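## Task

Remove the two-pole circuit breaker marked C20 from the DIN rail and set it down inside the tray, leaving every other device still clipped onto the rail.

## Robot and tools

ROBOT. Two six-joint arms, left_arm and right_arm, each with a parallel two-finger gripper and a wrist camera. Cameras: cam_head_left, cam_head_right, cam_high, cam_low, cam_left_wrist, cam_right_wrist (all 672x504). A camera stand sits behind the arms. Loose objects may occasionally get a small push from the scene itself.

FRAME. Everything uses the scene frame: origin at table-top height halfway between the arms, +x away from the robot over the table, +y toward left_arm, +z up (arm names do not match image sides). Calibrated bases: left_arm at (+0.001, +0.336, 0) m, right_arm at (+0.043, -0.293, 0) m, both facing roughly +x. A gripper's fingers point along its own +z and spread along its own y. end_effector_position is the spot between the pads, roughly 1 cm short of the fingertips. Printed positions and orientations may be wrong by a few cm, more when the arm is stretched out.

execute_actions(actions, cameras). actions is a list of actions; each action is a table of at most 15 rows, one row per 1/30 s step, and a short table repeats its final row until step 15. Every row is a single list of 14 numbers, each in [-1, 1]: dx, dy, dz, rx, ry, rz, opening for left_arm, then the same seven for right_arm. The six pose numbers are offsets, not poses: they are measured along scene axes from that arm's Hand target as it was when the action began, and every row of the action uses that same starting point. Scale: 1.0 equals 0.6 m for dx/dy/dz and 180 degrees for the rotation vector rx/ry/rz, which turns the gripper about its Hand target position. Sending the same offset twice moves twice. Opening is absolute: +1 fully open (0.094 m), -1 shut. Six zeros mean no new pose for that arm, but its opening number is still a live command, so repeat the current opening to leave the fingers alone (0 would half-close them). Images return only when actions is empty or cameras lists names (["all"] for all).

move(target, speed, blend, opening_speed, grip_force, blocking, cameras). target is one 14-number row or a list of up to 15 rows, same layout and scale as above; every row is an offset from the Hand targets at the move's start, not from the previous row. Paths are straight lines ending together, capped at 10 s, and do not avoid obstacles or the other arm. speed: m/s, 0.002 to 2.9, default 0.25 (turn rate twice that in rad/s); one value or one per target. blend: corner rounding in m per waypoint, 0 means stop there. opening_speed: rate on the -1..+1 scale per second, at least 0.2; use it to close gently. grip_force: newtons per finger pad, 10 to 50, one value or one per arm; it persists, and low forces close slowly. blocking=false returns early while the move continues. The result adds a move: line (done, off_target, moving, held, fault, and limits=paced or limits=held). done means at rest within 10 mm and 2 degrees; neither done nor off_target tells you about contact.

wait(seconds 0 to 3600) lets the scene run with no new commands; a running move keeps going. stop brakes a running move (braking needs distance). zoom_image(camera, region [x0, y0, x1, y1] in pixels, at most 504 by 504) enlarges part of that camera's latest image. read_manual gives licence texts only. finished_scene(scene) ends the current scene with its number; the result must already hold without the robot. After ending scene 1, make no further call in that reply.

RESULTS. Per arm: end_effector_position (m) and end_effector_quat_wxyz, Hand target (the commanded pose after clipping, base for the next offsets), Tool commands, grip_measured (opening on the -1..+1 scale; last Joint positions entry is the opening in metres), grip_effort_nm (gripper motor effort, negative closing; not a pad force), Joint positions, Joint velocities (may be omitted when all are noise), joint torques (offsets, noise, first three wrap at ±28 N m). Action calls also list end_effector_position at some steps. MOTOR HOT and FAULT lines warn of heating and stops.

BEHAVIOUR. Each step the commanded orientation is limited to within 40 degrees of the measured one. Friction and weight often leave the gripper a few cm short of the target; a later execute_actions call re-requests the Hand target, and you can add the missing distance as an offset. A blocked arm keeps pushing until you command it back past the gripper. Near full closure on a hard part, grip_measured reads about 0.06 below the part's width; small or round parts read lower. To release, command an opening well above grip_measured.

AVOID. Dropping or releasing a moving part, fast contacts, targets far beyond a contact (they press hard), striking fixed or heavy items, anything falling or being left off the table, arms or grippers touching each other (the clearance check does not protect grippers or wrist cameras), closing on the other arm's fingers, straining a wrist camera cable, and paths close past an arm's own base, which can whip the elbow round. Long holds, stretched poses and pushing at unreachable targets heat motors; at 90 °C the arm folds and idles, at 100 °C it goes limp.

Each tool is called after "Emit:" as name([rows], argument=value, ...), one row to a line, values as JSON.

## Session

Emit:
execute_actions(actions=[], cameras=["all"])

Emit:
zoom_image(camera="cam_head_left", region=[180, 170, 400, 300])

Emit:
zoom_image(camera="cam_high", region=[230, 100, 450, 320])

Scene clock: 0.00 s.
left_arm: end_effector_position=(+0.3954, +0.3697, +0.1244) grip_measured=+1.000 grip_effort_nm=n/a end_effector_quat_wxyz=(+0.637, -0.127, +0.756, +0.086) | right_arm: end_effector_position=(+0.4448, -0.2784, +0.1264) grip_measured=+1.000 grip_effort_nm=n/a end_effector_quat_wxyz=(+0.635, -0.017, +0.772, -0.036)
Joint positions: left_arm=[-0.073 1.58 0.331 1.06 -0.382 -0.104 0.094] | right_arm=[0.056 1.548 0.338 1.016 0.119 -0.055 0.094]
Joint velocities: within noise
Joint torques (N m): no reading
Heat: left arm: 35 °C; right arm: 30 °C.
Hand target: left_arm +0.3971, +0.3697, +0.1299; +0.642, -0.129, +0.751, +0.084 | right_arm +0.4478, -0.2783, +0.1383; +0.648, -0.015, +0.760, -0.035
Tool commands: left_gripper/opening=+1.0 right_gripper/opening=+1.0

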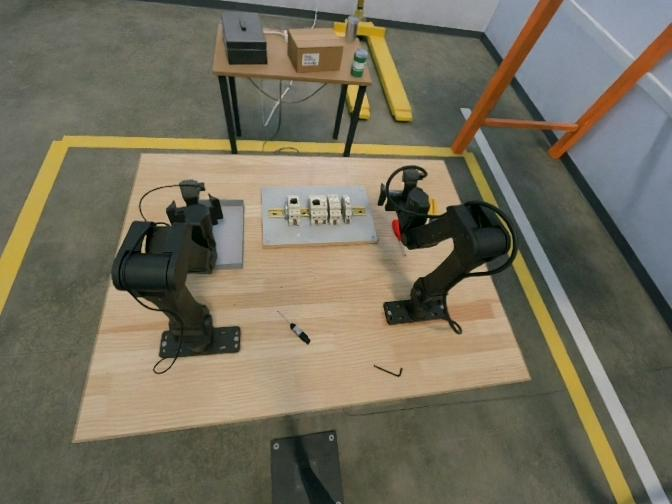

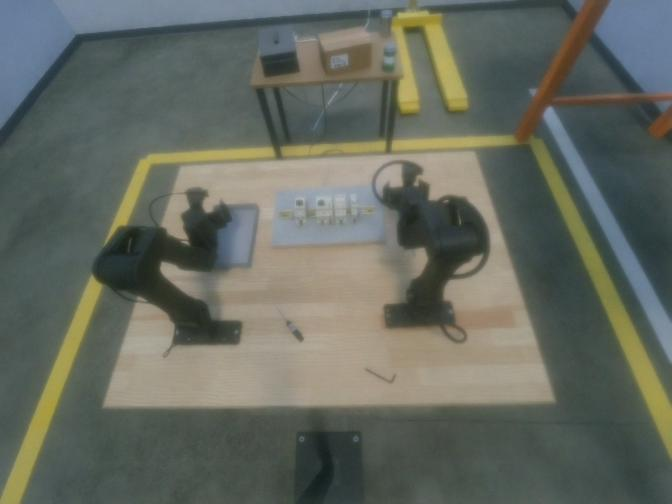

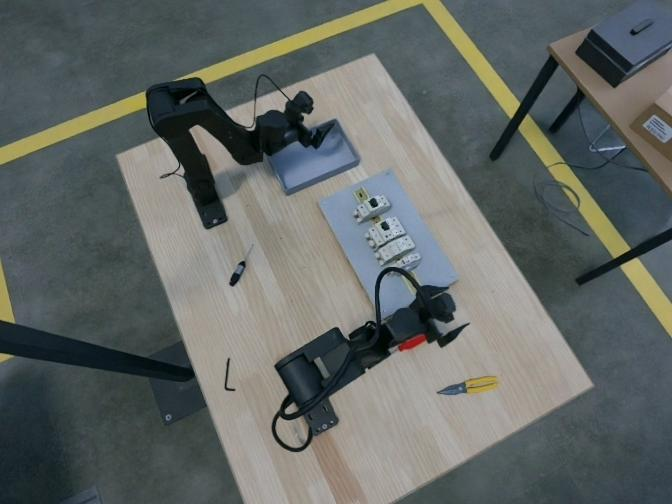

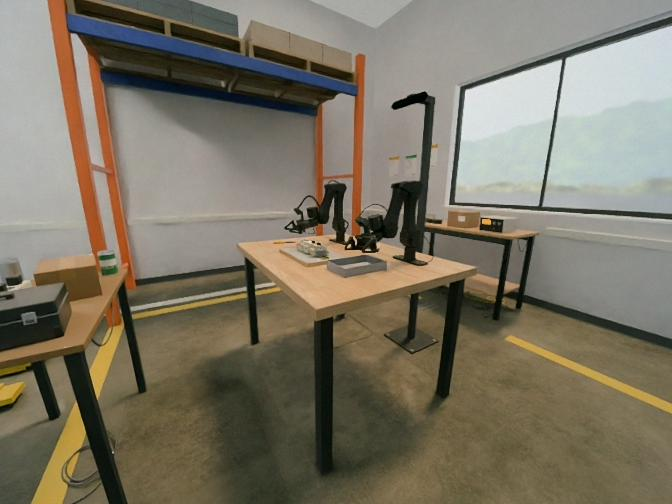

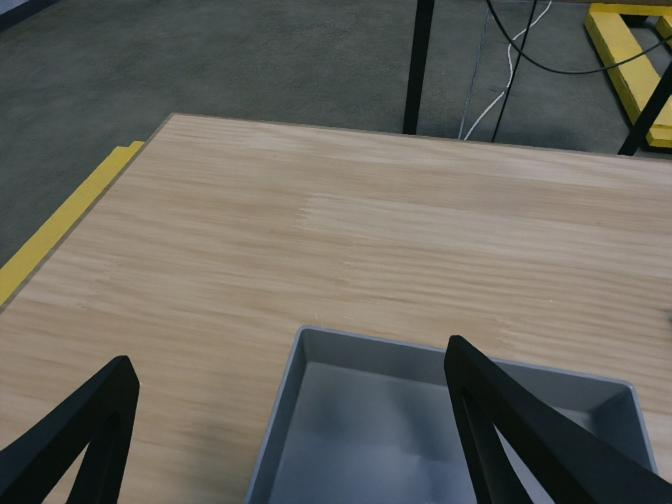

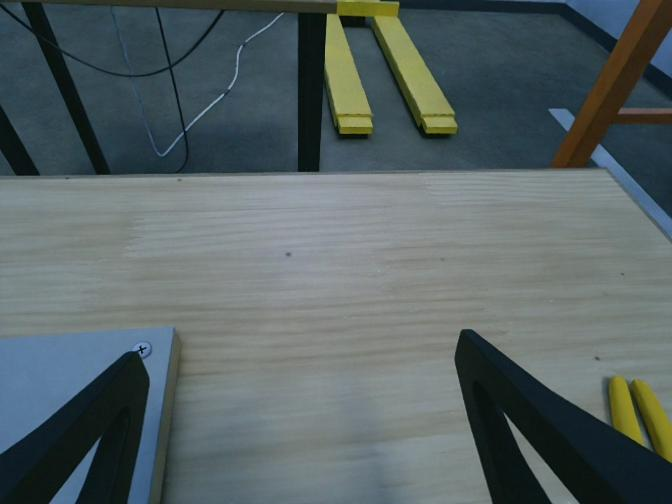

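Scaled by 2.291 from the camera's image (finer frame: 960x720).

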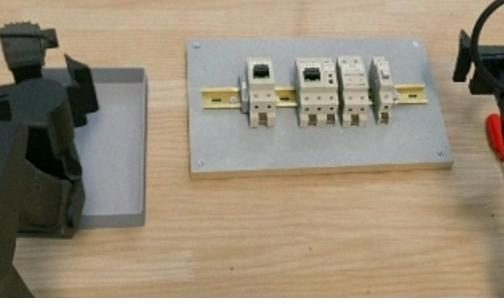

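Scaled by 2.291 from the camera's image (finer frame: 960x720).

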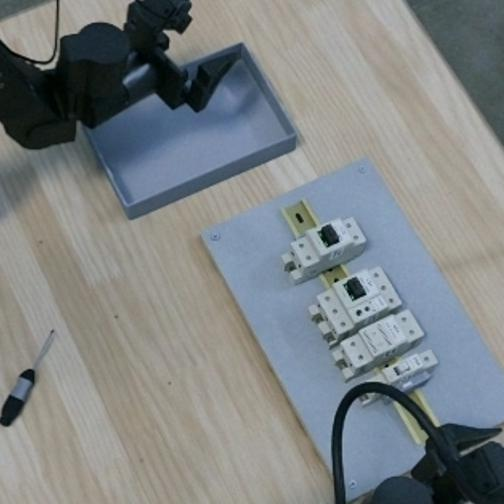

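Emit:
move(target=[-0.055, -0.56, 0.2, -0.0258, 0.2455, -0.0975, 1, 0, 0, 0, 0, 0, 0, 1], speed=0.25, cameras=["cam_left_wrist"])

Scene clock: 34.77 s.
left_arm: end_effector_position=(+0.3613, +0.0349, +0.2542) grip_measured=+1.000 grip_effort_nm=0.01 end_effector_quat_wxyz=(+0.319, +0.004, +0.948, -0.006) | right_arm: end_effector_position=(+0.4448, -0.2784, +0.1264) grip_measured=+1.000 grip_effort_nm=0.00 end_effector_quat_wxyz=(+0.635, -0.017, +0.772, -0.036)
Joint positions: left_arm=[-0.859 1.993 2.166 -1.28 -0.473 -0.752 0.094] | right_arm=[0.056 1.548 0.338 1.016 0.119 -0.055 0.094]
Joint torques (N m): left_arm=[0.23 -8.62 7.98 0.44 -0.16 -0.1] | right_arm=[-0.02 -6.32 4.85 2.01 0.03 -0.02]
Heat: left arm: 36 °C; right arm: 32 °C.
Hand target: left_arm +0.3641, +0.0337, +0.2498; +0.314, +0.000, +0.950, +0.000 | right_arm +0.4478, -0.2783, +0.1383; +0.648, -0.015, +0.760, -0.035
Off the commanded pose: left_arm 0.005 m, 1 deg | right_arm 0.012 m, 2 deg.
move: done

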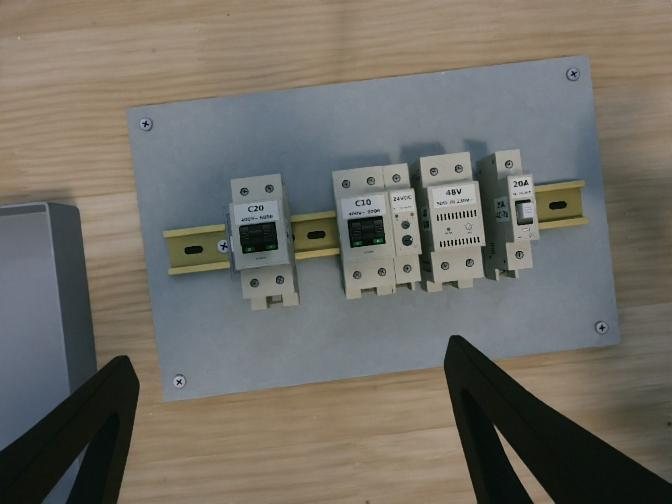

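Emit:
zoom_image(camera="cam_left_wrist", region=[150, 130, 390, 330])

Emit:
zoom_image(camera="cam_left_wrist", region=[210, 160, 320, 320])

Scaled by 2.100 from the camera's image (finer frame: 960x720).

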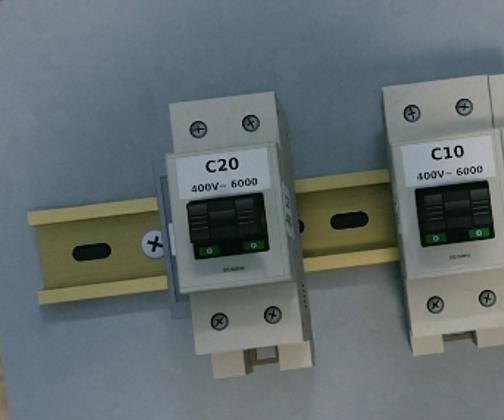

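Scaled by 3.150 from the camera's image (finer frame: 960x720).

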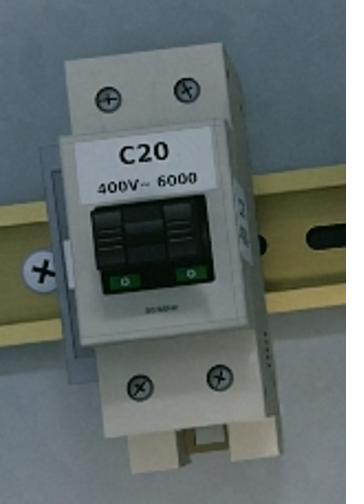

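Emit:
move(target=[-0.007, 0.11, -0.033, 0.0276, 0.0293, -0.48, 0.45, 0, 0, 0, 0, 0, 0, 1], speed=0.25, cameras=["cam_left_wrist", "cam_high"])

Scene clock: 286.43 s.
left_arm: end_effector_position=(+0.3589, +0.1017, +0.2325) grip_measured=+0.453 grip_effort_nm=-0.13 end_effector_quat_wxyz=(+0.195, +0.662, +0.705, -0.164) | right_arm: end_effector_position=(+0.4448, -0.2784, +0.1264) grip_measured=+1.000 grip_effort_nm=0.00 end_effector_quat_wxyz=(+0.635, -0.017, +0.772, -0.036)
Joint positions: left_arm=[-0.386 1.982 2.135 -1.451 0.442 1.047 0.068] | right_arm=[0.056 1.548 0.338 1.016 0.119 -0.055 0.094]
Joint torques (N m): left_arm=[0.47 -8.14 7.61 0.16 0.42 0.07] | right_arm=[-0.03 -6.37 4.85 2 0.03 -0.01]
Heat: left arm: 38 °C; right arm: 38 °C.
Hand target: left_arm +0.3598, +0.0998, +0.2301; +0.189, +0.662, +0.703, -0.177 | right_arm +0.4478, -0.2783, +0.1383; +0.648, -0.015, +0.760, -0.035
Off the commanded pose: left_arm 0.003 m, 2 deg | right_arm 0.012 m, 2 deg.
move: done
Images, in order (width x height): cam_high 672x504, cam_left_wrist 672x504.

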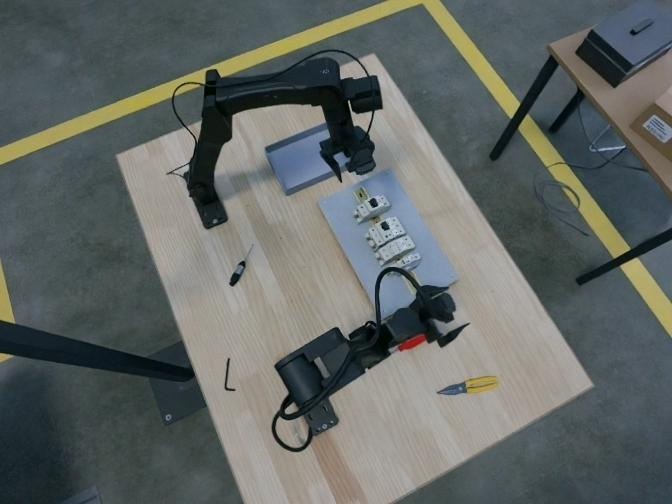

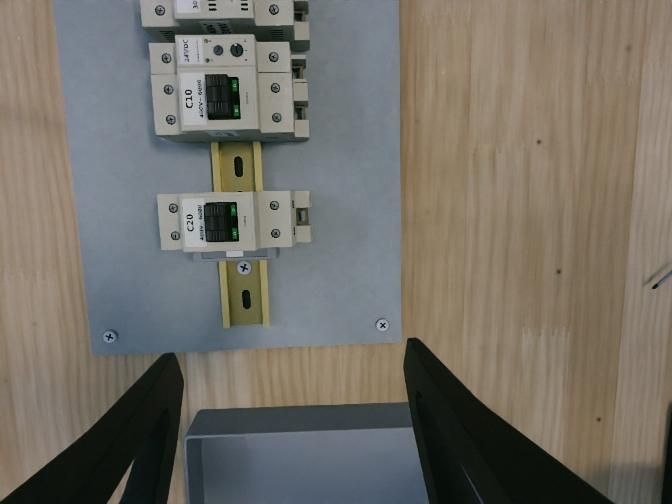

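Emit:
zoom_image(camera="cam_left_wrist", region=[140, 170, 330, 280])

Scaled by 2.653 from the camera's image (finer frame: 960x720).

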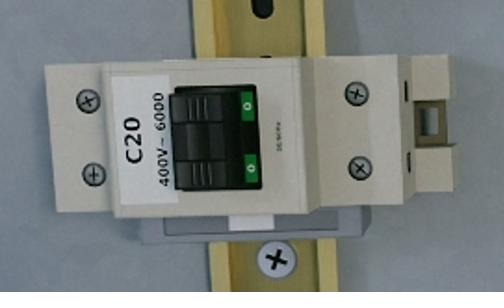

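Emit:
move(target=[0.0953, -0.0547, -0.1085, 0, 0, 0, 0.45, 0, 0, 0, 0, 0, 0, 1], speed=0.15, cameras=["cam_left_wrist", "cam_high"])

Emit:
zoom_image(camera="cam_left_wrist", region=[120, 150, 480, 420])

Scene clock: 339.53 s.
left_arm: end_effector_position=(+0.4133, +0.0779, +0.1704) grip_measured=+0.453 grip_effort_nm=-0.13 end_effector_quat_wxyz=(+0.186, +0.661, +0.708, -0.168) | right_arm: end_effector_position=(+0.4448, -0.2784, +0.1264) grip_measured=+1.000 grip_effort_nm=0.00 end_effector_quat_wxyz=(+0.635, -0.017, +0.772, -0.036)
Joint positions: left_arm=[-0.387 2.217 2.245 -1.344 0.442 1.042 0.068] | right_arm=[0.056 1.548 0.338 1.016 0.119 -0.055 0.094]
Joint torques (N m): left_arm=[-1.05 -9.72 7.92 0.37 0.4 -0.11] | right_arm=[-0.02 -6.34 4.86 2.01 0.03 -0.01]
Heat: left arm: 41 °C; right arm: 38 °C.
Hand target: left_arm +0.4170, +0.0669, +0.1650; +0.189, +0.662, +0.703, -0.177 | right_arm +0.4478, -0.2783, +0.1383; +0.648, -0.015, +0.760, -0.035
Off the commanded pose: left_arm 0.013 m, 1 deg | right_arm 0.012 m, 2 deg.
move: off_target (left_arm)
Images, in order (width x height): cam_high 672x504, cam_left_wrist 672x504.

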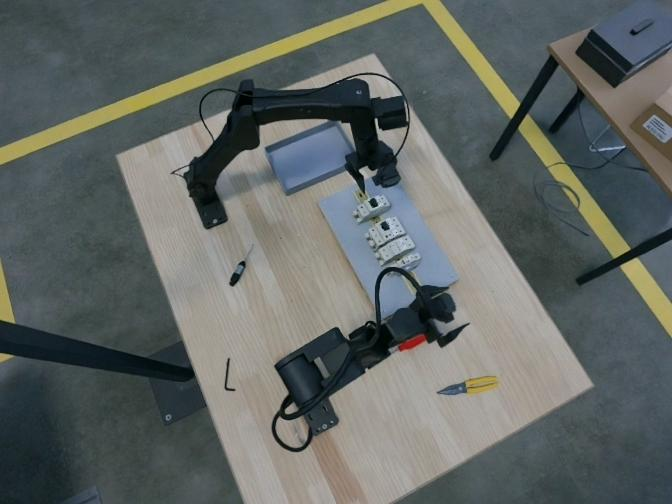

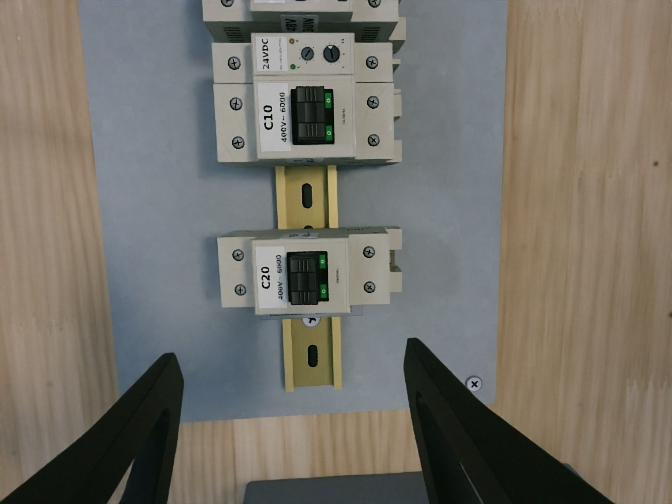

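Scaled by 1.400 from the camera's image (finer frame: 960x720).

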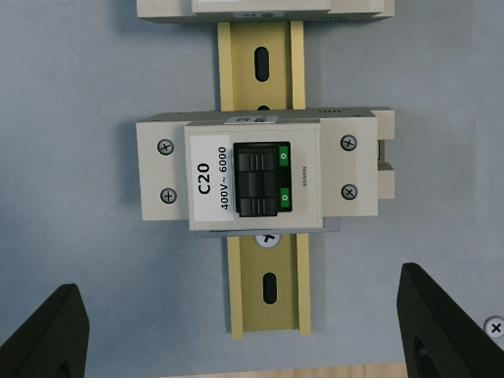

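Emit:
move(target=[0.002, -0.008, -0.075, 0, 0, 0, 0.45, 0, 0, 0, 0, 0, 0, 1], speed=0.1, cameras=["cam_left_wrist"])

Emit:
zoom_image(camera="cam_left_wrist", region=[120, 200, 480, 470])

Scene clock: 366.93 s.
left_arm: end_effector_position=(+0.4196, +0.0690, +0.1262) grip_measured=+0.453 grip_effort_nm=-0.13 end_effector_quat_wxyz=(+0.189, +0.662, +0.706, -0.168) | right_arm: end_effector_position=(+0.4448, -0.2784, +0.1264) grip_measured=+1.000 grip_effort_nm=0.00 end_effector_quat_wxyz=(+0.635, -0.017, +0.772, -0.036)
Joint positions: left_arm=[-0.399 2.217 2.064 -1.154 0.442 1.034 0.068] | right_arm=[0.056 1.548 0.338 1.016 0.119 -0.055 0.094]
Joint torques (N m): left_arm=[-0.69 -11.7 5.29 0.43 0.35 -0.1] | right_arm=[-0.01 -6.34 4.85 2 0.03 -0.02]
Heat: left arm: 39 °C; right arm: 38 °C.
Hand target: left_arm +0.4182, +0.0621, +0.1199; +0.189, +0.662, +0.703, -0.177 | right_arm +0.4478, -0.2783, +0.1383; +0.648, -0.015, +0.760, -0.035
Off the commanded pose: left_arm 0.009 m, 1 deg | right_arm 0.012 m, 2 deg.
move: done

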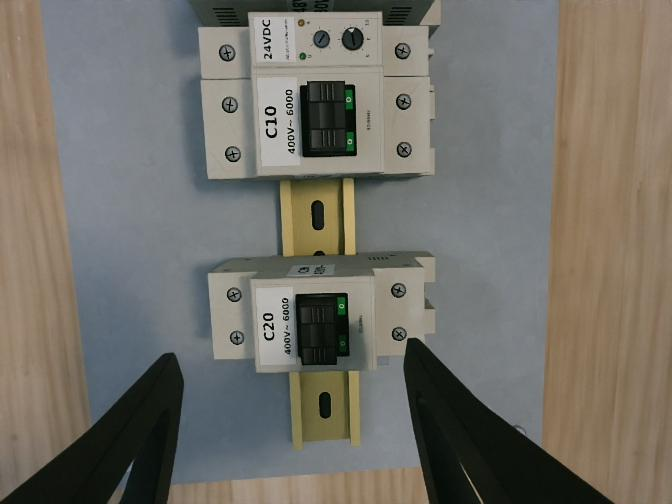

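Scaled by 1.400 from the camera's image (finer frame: 960x720).

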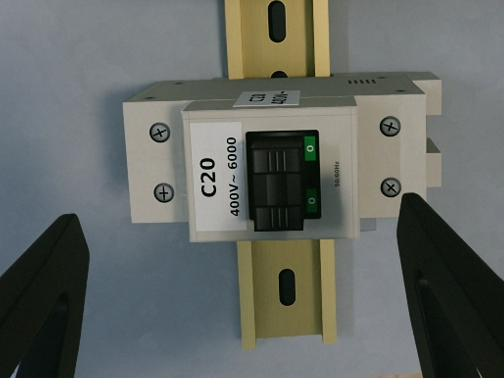

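Emit:
move(target=[-0.004, 0.0, -0.06, 0, 0, 0, 0.45, 0, 0, 0, 0, 0, 0, 1], speed=0.06, cameras=["cam_left_wrist"])

Emit:
zoom_image(camera="cam_left_wrist", region=[120, 230, 480, 500])

Scene clock: 409.50 s.
left_arm: end_effector_position=(+0.4179, +0.0675, +0.0889) grip_measured=+0.453 grip_effort_nm=-0.13 end_effector_quat_wxyz=(+0.187, +0.659, +0.707, -0.175) | right_arm: end_effector_position=(+0.4448, -0.2784, +0.1264) grip_measured=+1.000 grip_effort_nm=0.00 end_effector_quat_wxyz=(+0.635, -0.017, +0.772, -0.036)
Joint positions: left_arm=[-0.399 2.217 1.914 -1.008 0.455 1.027 0.068] | right_arm=[0.056 1.548 0.338 1.016 0.119 -0.055 0.094]
Joint torques (N m): left_arm=[-0.9 -12.46 4.79 0.46 0.25 -0.02] | right_arm=[-0.02 -6.35 4.82 2 0.03 -0.02]
Heat: left arm: 38 °C; right arm: 39 °C.
Hand target: left_arm +0.4158, +0.0621, +0.0839; +0.188, +0.662, +0.703, -0.177 | right_arm +0.4478, -0.2783, +0.1383; +0.648, -0.015, +0.760, -0.035
Off the commanded pose: left_arm 0.008 m, 1 deg | right_arm 0.012 m, 2 deg.
move: done

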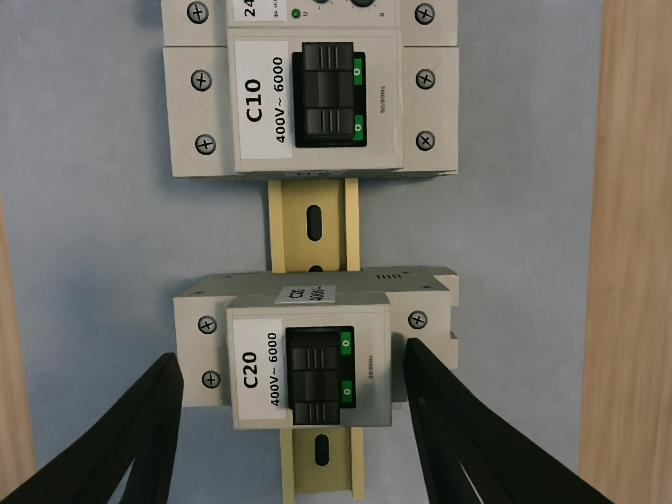

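Scaled by 1.400 from the camera's image (finer frame: 960x720).

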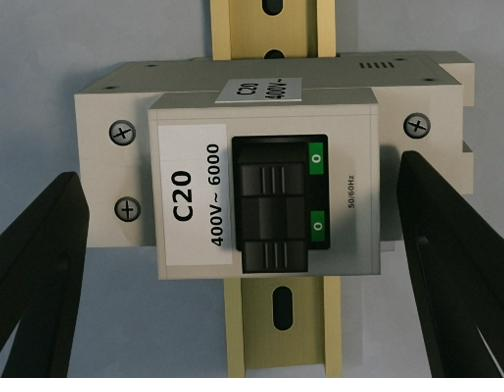

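Emit:
move(target=[-0.0095, 0.0, -0.004, 0, 0, 0, 0.45, 0, 0, 0, 0, 0, 0, 1], speed=0.05, cameras=["cam_left_wrist"])

Emit:
zoom_image(camera="cam_left_wrist", region=[120, 230, 480, 500])

Scene clock: 464.43 s.
left_arm: end_effector_position=(+0.4175, +0.0652, +0.0879) grip_measured=+0.453 grip_effort_nm=-0.12 end_effector_quat_wxyz=(+0.196, +0.657, +0.706, -0.180) | right_arm: end_effector_position=(+0.4448, -0.2784, +0.1264) grip_measured=+1.000 grip_effort_nm=0.00 end_effector_quat_wxyz=(+0.635, -0.017, +0.772, -0.036)
Joint positions: left_arm=[-0.399 2.205 1.881 -0.971 0.469 1.019 0.068] | right_arm=[0.056 1.548 0.338 1.016 0.119 -0.055 0.094]
Joint torques (N m): left_arm=[-1.46 -13.16 3.84 0.43 0.13 -0.01] | right_arm=[-0.03 -6.37 4.86 2.01 0.02 -0.02]
Heat: left arm: 37 °C; right arm: 39 °C.
Hand target: left_arm +0.4101, +0.0621, +0.0815; +0.188, +0.662, +0.703, -0.177 | right_arm +0.4478, -0.2783, +0.1383; +0.648, -0.015, +0.760, -0.035
Off the commanded pose: left_arm 0.010 m, 1 deg | right_arm 0.012 m, 2 deg.
move: done

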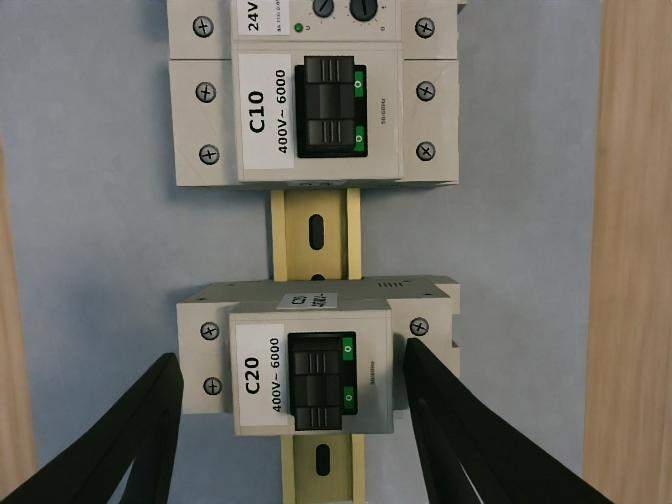

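Scaled by 1.400 from the camera's image (finer frame: 960x720).

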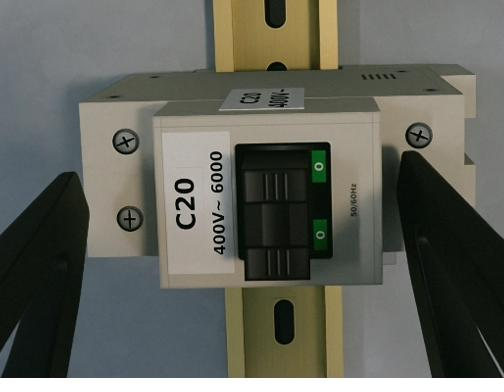

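Emit:
move(target=[-0.008, 0.004, 0.004, 0, 0, 0, 0.45, 0, 0, 0, 0, 0, 0, 1], speed=0.05, cameras=["cam_left_wrist"])

Emit:
zoom_image(camera="cam_left_wrist", region=[120, 230, 480, 500])

Scene clock: 479.13 s.
left_arm: end_effector_position=(+0.4171, +0.0654, +0.0886) grip_measured=+0.452 grip_effort_nm=-0.12 end_effector_quat_wxyz=(+0.203, +0.657, +0.704, -0.177) | right_arm: end_effector_position=(+0.4448, -0.2784, +0.1264) grip_measured=+1.000 grip_effort_nm=0.00 end_effector_quat_wxyz=(+0.635, -0.017, +0.772, -0.036)
Joint positions: left_arm=[-0.399 2.188 1.853 -0.944 0.469 1.019 0.068] | right_arm=[0.056 1.548 0.338 1.016 0.119 -0.055 0.094]
Joint torques (N m): left_arm=[-1.36 -13.59 3.85 0.27 0.12 -0.02] | right_arm=[-0.02 -6.35 4.88 2 0.03 -0.02]
Heat: left arm: 38 °C; right arm: 39 °C.
Hand target: left_arm +0.4053, +0.0645, +0.0839; +0.189, +0.662, +0.703, -0.177 | right_arm +0.4478, -0.2783, +0.1383; +0.648, -0.015, +0.760, -0.035
Off the commanded pose: left_arm 0.013 m, 2 deg | right_arm 0.012 m, 2 deg.
move: off_target (left_arm)

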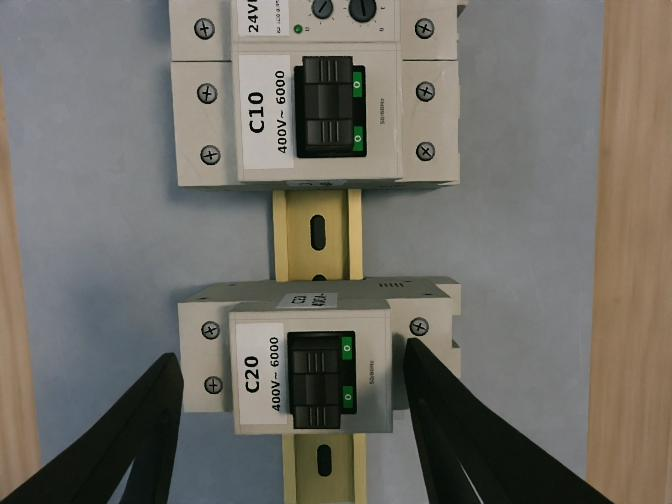

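Scaled by 1.400 from the camera's image (finer frame: 960x720).

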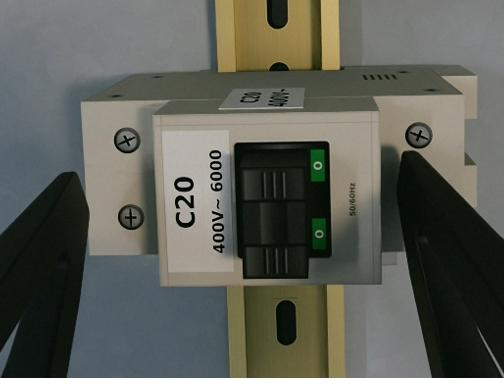

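Emit:
move(target=[0.0085, 0.003, 0.0125, 0, 0, 0, 0.45, 0, 0, 0, 0, 0, 0, 1], speed=0.05, cameras=["cam_left_wrist"])

Emit:
zoom_image(camera="cam_left_wrist", region=[120, 230, 480, 500])

Scene clock: 494.70 s.
left_arm: end_effector_position=(+0.4169, +0.0656, +0.0896) grip_measured=+0.452 grip_effort_nm=-0.12 end_effector_quat_wxyz=(+0.202, +0.657, +0.704, -0.177) | right_arm: end_effector_position=(+0.4448, -0.2784, +0.1264) grip_measured=+1.000 grip_effort_nm=0.00 end_effector_quat_wxyz=(+0.635, -0.017, +0.772, -0.036)
Joint positions: left_arm=[-0.399 2.188 1.858 -0.951 0.468 1.019 0.068] | right_arm=[0.056 1.548 0.338 1.016 0.119 -0.055 0.094]
Joint torques (N m): left_arm=[-0.58 -12.46 7.24 -0.05 0.17 0.05] | right_arm=[-0.05 -6.37 4.85 2.01 0.02 -0.02]
Heat: left arm: 39 °C; right arm: 39 °C.
Hand target: left_arm +0.4104, +0.0663, +0.0914; +0.188, +0.662, +0.703, -0.177 | right_arm +0.4478, -0.2783, +0.1383; +0.648, -0.015, +0.760, -0.035
Off the commanded pose: left_arm 0.007 m, 2 deg | right_arm 0.012 m, 2 deg.
move: done

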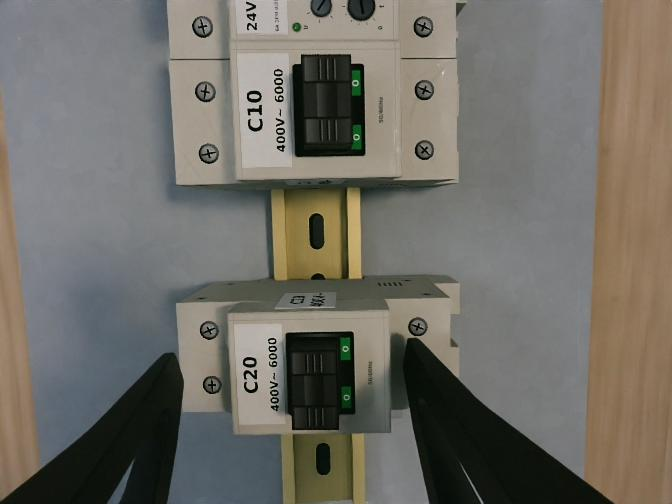

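Scaled by 1.400 from the camera's image (finer frame: 960x720).

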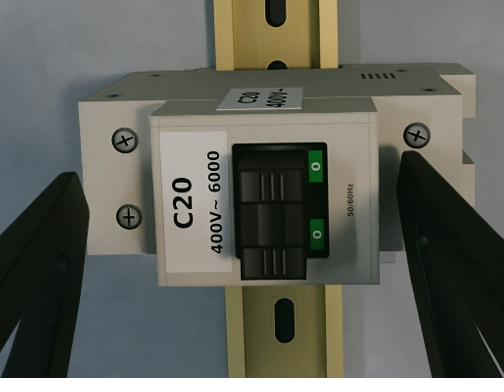

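Emit:
move(target=[-0.002, 0.003, 0.012, 0, 0, 0, 0.45, 0, 0, 0, 0, 0, 0, 1], speed=0.05, cameras=["cam_left_wrist"])

Emit:
zoom_image(camera="cam_left_wrist", region=[120, 230, 480, 500])

Scene clock: 504.63 s.
left_arm: end_effector_position=(+0.4117, +0.0685, +0.0895) grip_measured=+0.452 grip_effort_nm=-0.12 end_effector_quat_wxyz=(+0.189, +0.657, +0.708, -0.180) | right_arm: end_effector_position=(+0.4448, -0.2784, +0.1264) grip_measured=+1.000 grip_effort_nm=0.00 end_effector_quat_wxyz=(+0.635, -0.017, +0.772, -0.036)
Joint positions: left_arm=[-0.399 2.188 1.865 -0.986 0.465 1.02 0.068] | right_arm=[0.056 1.548 0.338 1.016 0.119 -0.055 0.094]
Joint torques (N m): left_arm=[-0.36 -13.24 7.71 0.01 0.18 0.07] | right_arm=[-0.02 -6.35 4.83 2 0.03 -0.03]
Heat: left arm: 39 °C; right arm: 39 °C.
Hand target: left_arm +0.4093, +0.0681, +0.0986; +0.189, +0.662, +0.703, -0.177 | right_arm +0.4478, -0.2783, +0.1383; +0.648, -0.015, +0.760, -0.035
Off the commanded pose: left_arm 0.009 m, 1 deg | right_arm 0.012 m, 2 deg.
move: done

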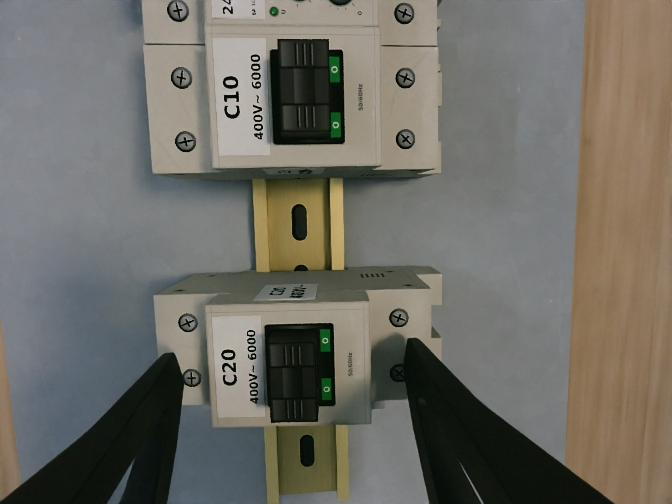

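Scaled by 1.400 from the camera's image (finer frame: 960x720).

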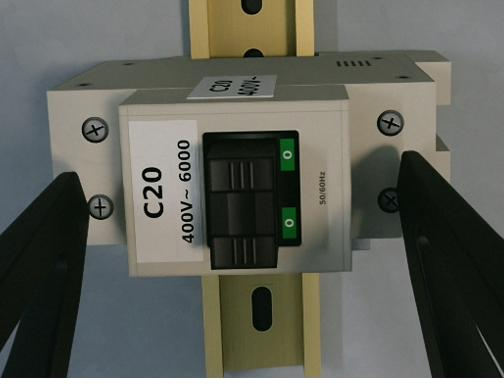

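Emit:
move(target=[0.003, -0.002, -0.0285, 0, 0, 0, 0.45, 0, 0, 0, 0, 0, 0, 1], speed=0.04, cameras=["cam_left_wrist"])

Emit:
zoom_image(camera="cam_left_wrist", region=[120, 230, 480, 500])

Scene clock: 601.13 s.
left_arm: end_effector_position=(+0.4117, +0.0685, +0.0890) grip_measured=+0.452 grip_effort_nm=-0.11 end_effector_quat_wxyz=(+0.190, +0.657, +0.707, -0.180) | right_arm: end_effector_position=(+0.4448, -0.2784, +0.1264) grip_measured=+1.000 grip_effort_nm=0.00 end_effector_quat_wxyz=(+0.635, -0.017, +0.772, -0.036)
Joint positions: left_arm=[-0.399 2.188 1.863 -0.984 0.465 1.021 0.068] | right_arm=[0.056 1.548 0.338 1.016 0.119 -0.055 0.094]
Joint torques (N m): left_arm=[-0.5 -11.93 4.71 0.45 0.18 0.06] | right_arm=[-0.03 -6.35 4.85 2.01 0.03 -0.02]
Heat: left arm: 42 °C; right arm: 39 °C.
Hand target: left_arm +0.4110, +0.0669, +0.0815; +0.189, +0.662, +0.703, -0.177 | right_arm +0.4478, -0.2783, +0.1383; +0.648, -0.015, +0.760, -0.035
Off the commanded pose: left_arm 0.008 m, 1 deg | right_arm 0.012 m, 2 deg.
move: done

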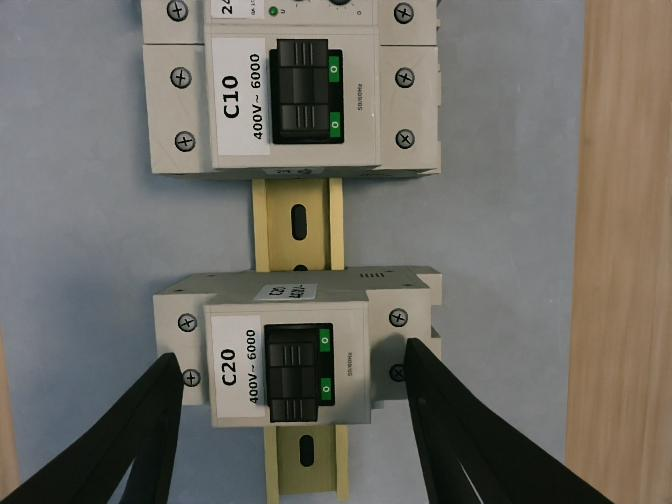

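Scaled by 1.400 from the camera's image (finer frame: 960x720).

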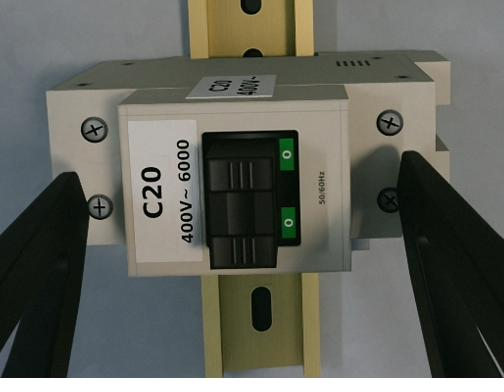

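Emit:
move(target=[0.002, -0.002, -0.0075, 0, 0, 0, 0.45, 0, 0, 0, 0, 0, 0, 1], speed=0.04)

Scene clock: 609.57 s.
left_arm: end_effector_position=(+0.4123, +0.0682, +0.0887) grip_measured=+0.452 grip_effort_nm=-0.12 end_effector_quat_wxyz=(+0.191, +0.657, +0.707, -0.179) | right_arm: end_effector_position=(+0.4448, -0.2784, +0.1264) grip_measured=+1.000 grip_effort_nm=0.00 end_effector_quat_wxyz=(+0.635, -0.017, +0.772, -0.036)
Joint positions: left_arm=[-0.399 2.188 1.861 -0.978 0.465 1.021 0.068] | right_arm=[0.056 1.548 0.338 1.016 0.119 -0.055 0.094]
Joint torques (N m): left_arm=[-0.58 -11.32 4.48 0.56 0.18 0.06] | right_arm=[-0.02 -6.37 4.85 2 0.02 -0.02]
Heat: left arm: 42 °C; right arm: 39 °C.
Hand target: left_arm +0.4121, +0.0657, +0.0770; +0.188, +0.662, +0.703, -0.177 | right_arm +0.4478, -0.2783, +0.1383; +0.648, -0.015, +0.760, -0.035
Off the commanded pose: left_arm 0.012 m, 1 deg | right_arm 0.012 m, 2 deg.
move: off_target (left_arm)

Emit:
move(target=[0.002, -0.002, -0.0085, 0, 0, 0, 0.45, 0, 0, 0, 0, 0, 0, 1], speed=0.04, cameras=["cam_left_wrist"])

Emit:
zoom_image(camera="cam_left_wrist", region=[120, 230, 480, 500])

Scene clock: 655.20 s.
left_arm: end_effector_position=(+0.4151, +0.0660, +0.0889) grip_measured=+0.452 grip_effort_nm=-0.11 end_effector_quat_wxyz=(+0.199, +0.657, +0.704, -0.179) | right_arm: end_effector_position=(+0.4448, -0.2784, +0.1264) grip_measured=+1.000 grip_effort_nm=0.00 end_effector_quat_wxyz=(+0.635, -0.017, +0.772, -0.036)
Joint positions: left_arm=[-0.399 2.188 1.856 -0.958 0.47 1.021 0.068] | right_arm=[0.056 1.548 0.338 1.016 0.119 -0.055 0.094]
Joint torques (N m): left_arm=[-0.77 -10.71 4.44 0.53 0.12 0.04] | right_arm=[-0.03 -6.37 4.85 2.01 0.03 -0.02]
Heat: left arm: 41 °C; right arm: 39 °C.
Hand target: left_arm +0.4134, +0.0645, +0.0719; +0.189, +0.662, +0.703, -0.177 | right_arm +0.4478, -0.2783, +0.1383; +0.648, -0.015, +0.760, -0.035
Off the commanded pose: left_arm 0.017 m, 1 deg | right_arm 0.012 m, 2 deg.
move: off_target (left_arm)

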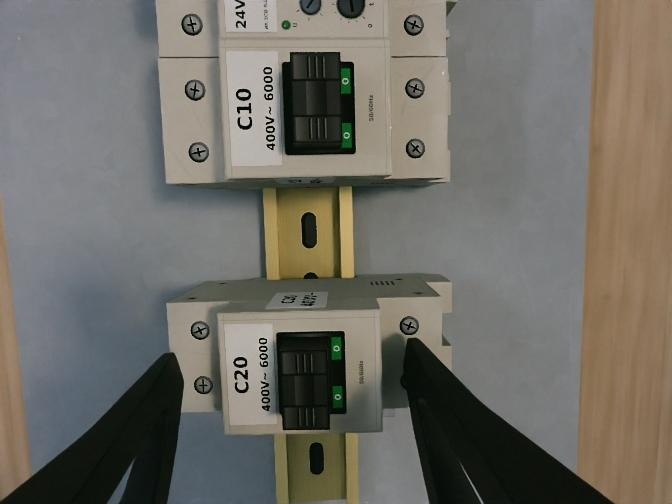

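Scaled by 1.400 from the camera's image (finer frame: 960x720).

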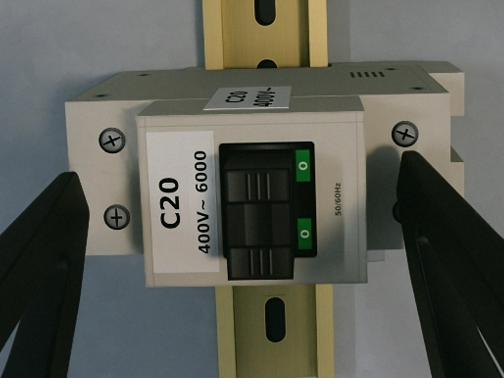

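Emit:
move(target=[-0.003, 0.005, 0.019, 0, 0, 0, 0.45, 0, 0, 0, 0, 0, 0, 1], speed=0.04, cameras=["cam_left_wrist"])

Scene clock: 708.03 s.
left_arm: end_effector_position=(+0.4152, +0.0660, +0.0890) grip_measured=+0.452 grip_effort_nm=-0.12 end_effector_quat_wxyz=(+0.199, +0.657, +0.704, -0.179) | right_arm: end_effector_position=(+0.4448, -0.2784, +0.1264) grip_measured=+1.000 grip_effort_nm=0.00 end_effector_quat_wxyz=(+0.635, -0.017, +0.772, -0.036)
Joint positions: left_arm=[-0.399 2.188 1.856 -0.957 0.47 1.021 0.068] | right_arm=[0.056 1.548 0.338 1.016 0.119 -0.055 0.094]
Joint torques (N m): left_arm=[-0.36 -12.01 5.82 0.19 0.13 0.09] | right_arm=[-0.01 -6.37 4.83 2.01 0.03 -0.02]
Heat: left arm: 40 °C; right arm: 39 °C.
Hand target: left_arm +0.4117, +0.0675, +0.0833; +0.189, +0.662, +0.703, -0.177 | right_arm +0.4478, -0.2783, +0.1383; +0.648, -0.015, +0.760, -0.035
Off the commanded pose: left_arm 0.007 m, 1 deg | right_arm 0.012 m, 2 deg.
move: done

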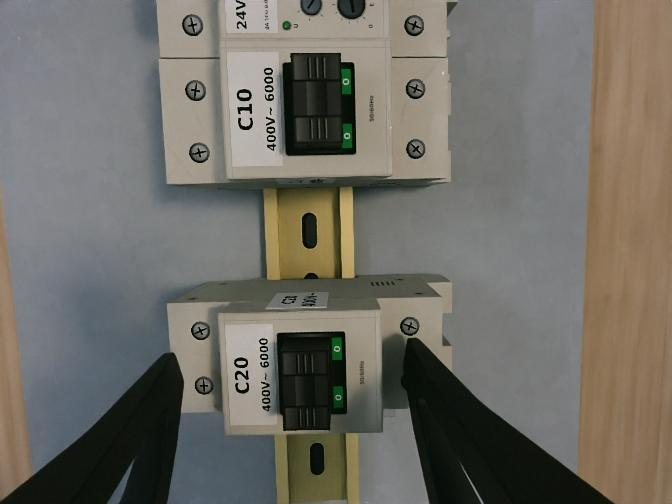

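Emit:
move(target=[0, 0, 0, 0, 0, 0, -0.12, 0, 0, 0, 0, 0, 0, 1], opening_speed=0.3, cameras=["cam_left_wrist", "cam_high"])

Emit:
zoom_image(camera="cam_left_wrist", region=[120, 230, 480, 500])

Scene clock: 731.40 s.
left_arm: end_effector_position=(+0.4148, +0.0660, +0.0890) grip_measured=-0.033 grip_effort_nm=-1.00 end_effector_quat_wxyz=(+0.199, +0.658, +0.704, -0.180) | right_arm: end_effector_position=(+0.4448, -0.2784, +0.1264) grip_measured=+1.000 grip_effort_nm=0.00 end_effector_quat_wxyz=(+0.635, -0.017, +0.772, -0.036)
Joint positions: left_arm=[-0.399 2.188 1.856 -0.958 0.471 1.022 0.045] | right_arm=[0.056 1.548 0.338 1.016 0.119 -0.055 0.094]
Joint torques (N m): left_arm=[-0.32 -11.9 5.79 0.2 0.13 0.04] | right_arm=[-0.03 -6.38 4.86 2 0.03 -0.02]
Heat: left arm: 41 °C; right arm: 39 °C.
Hand target: left_arm +0.4116, +0.0675, +0.0833; +0.188, +0.662, +0.703, -0.177 | right_arm +0.4478, -0.2783, +0.1383; +0.648, -0.015, +0.760, -0.035
Off the commanded pose: left_arm 0.007 m, 1 deg | right_arm 0.012 m, 2 deg.
move: done
Images, in order (width x height): cam_high 672x504, cam_left_wrist 672x504.

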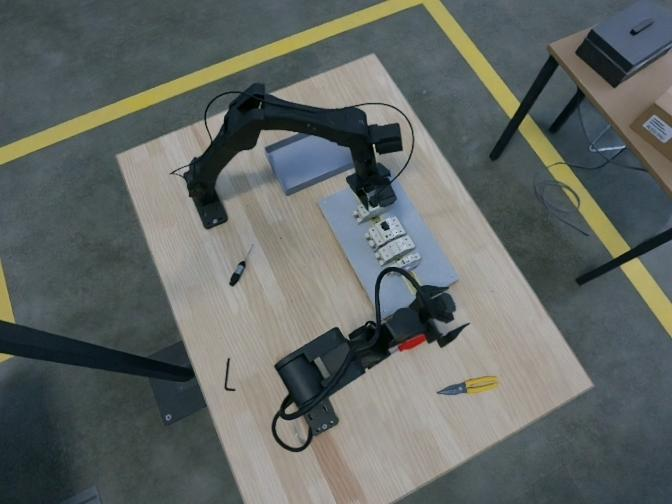

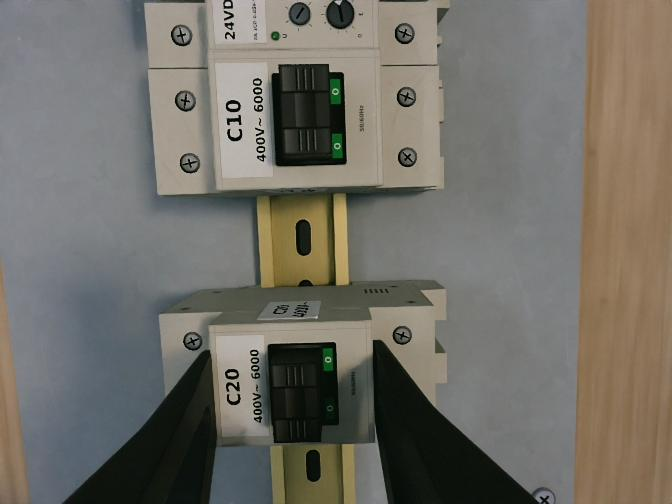

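Scaled by 1.400 from the camera's image (finer frame: 960x720).

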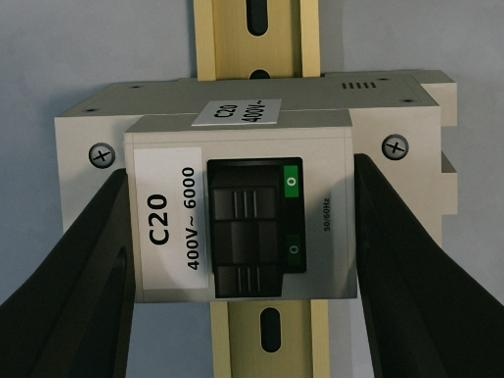

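Emit:
move(target=[0.0178, -0.0025, 0.022, -0.0027, 0.0444, 0, -0.12, 0, 0, 0, 0, 0, 0, 1], speed=0.03, cameras=["cam_left_wrist"])

Emit:
zoom_image(camera="cam_left_wrist", region=[120, 230, 480, 500])

Scene clock: 757.70 s.
left_arm: end_effector_position=(+0.4214, +0.0662, +0.0918) grip_measured=-0.034 grip_effort_nm=-1.02 end_effector_quat_wxyz=(+0.142, +0.649, +0.717, -0.210) | right_arm: end_effector_position=(+0.4448, -0.2784, +0.1264) grip_measured=+1.000 grip_effort_nm=-0.01 end_effector_quat_wxyz=(+0.635, -0.017, +0.772, -0.036)
Joint positions: left_arm=[-0.386 2.365 2.184 -1.246 0.494 1.034 0.045] | right_arm=[0.056 1.548 0.338 1.016 0.119 -0.055 0.094]
Joint torques (N m): left_arm=[0.98 -12.27 8.8 -0.22 0.55 0.1] | right_arm=[0.01 -6.35 4.85 2.01 0.02 -0.02]
Heat: left arm: 41 °C; right arm: 39 °C.
Hand target: left_arm +0.4223, +0.0661, +0.0966; +0.142, +0.647, +0.714, -0.226 | right_arm +0.4478, -0.2783, +0.1383; +0.648, -0.015, +0.760, -0.035
Off the commanded pose: left_arm 0.005 m, 2 deg | right_arm 0.012 m, 2 deg.
move: done

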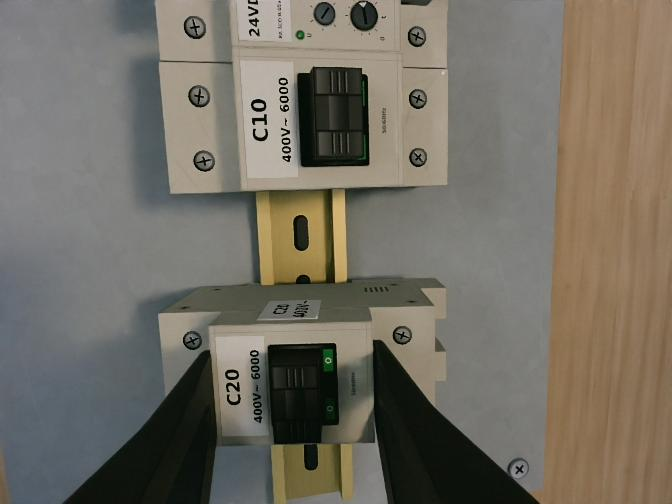

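Scaled by 1.400 from the camera's image (finer frame: 960x720).

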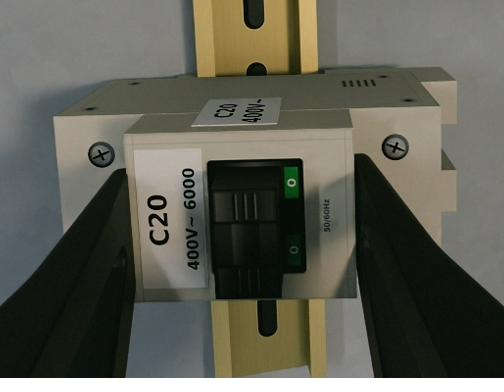

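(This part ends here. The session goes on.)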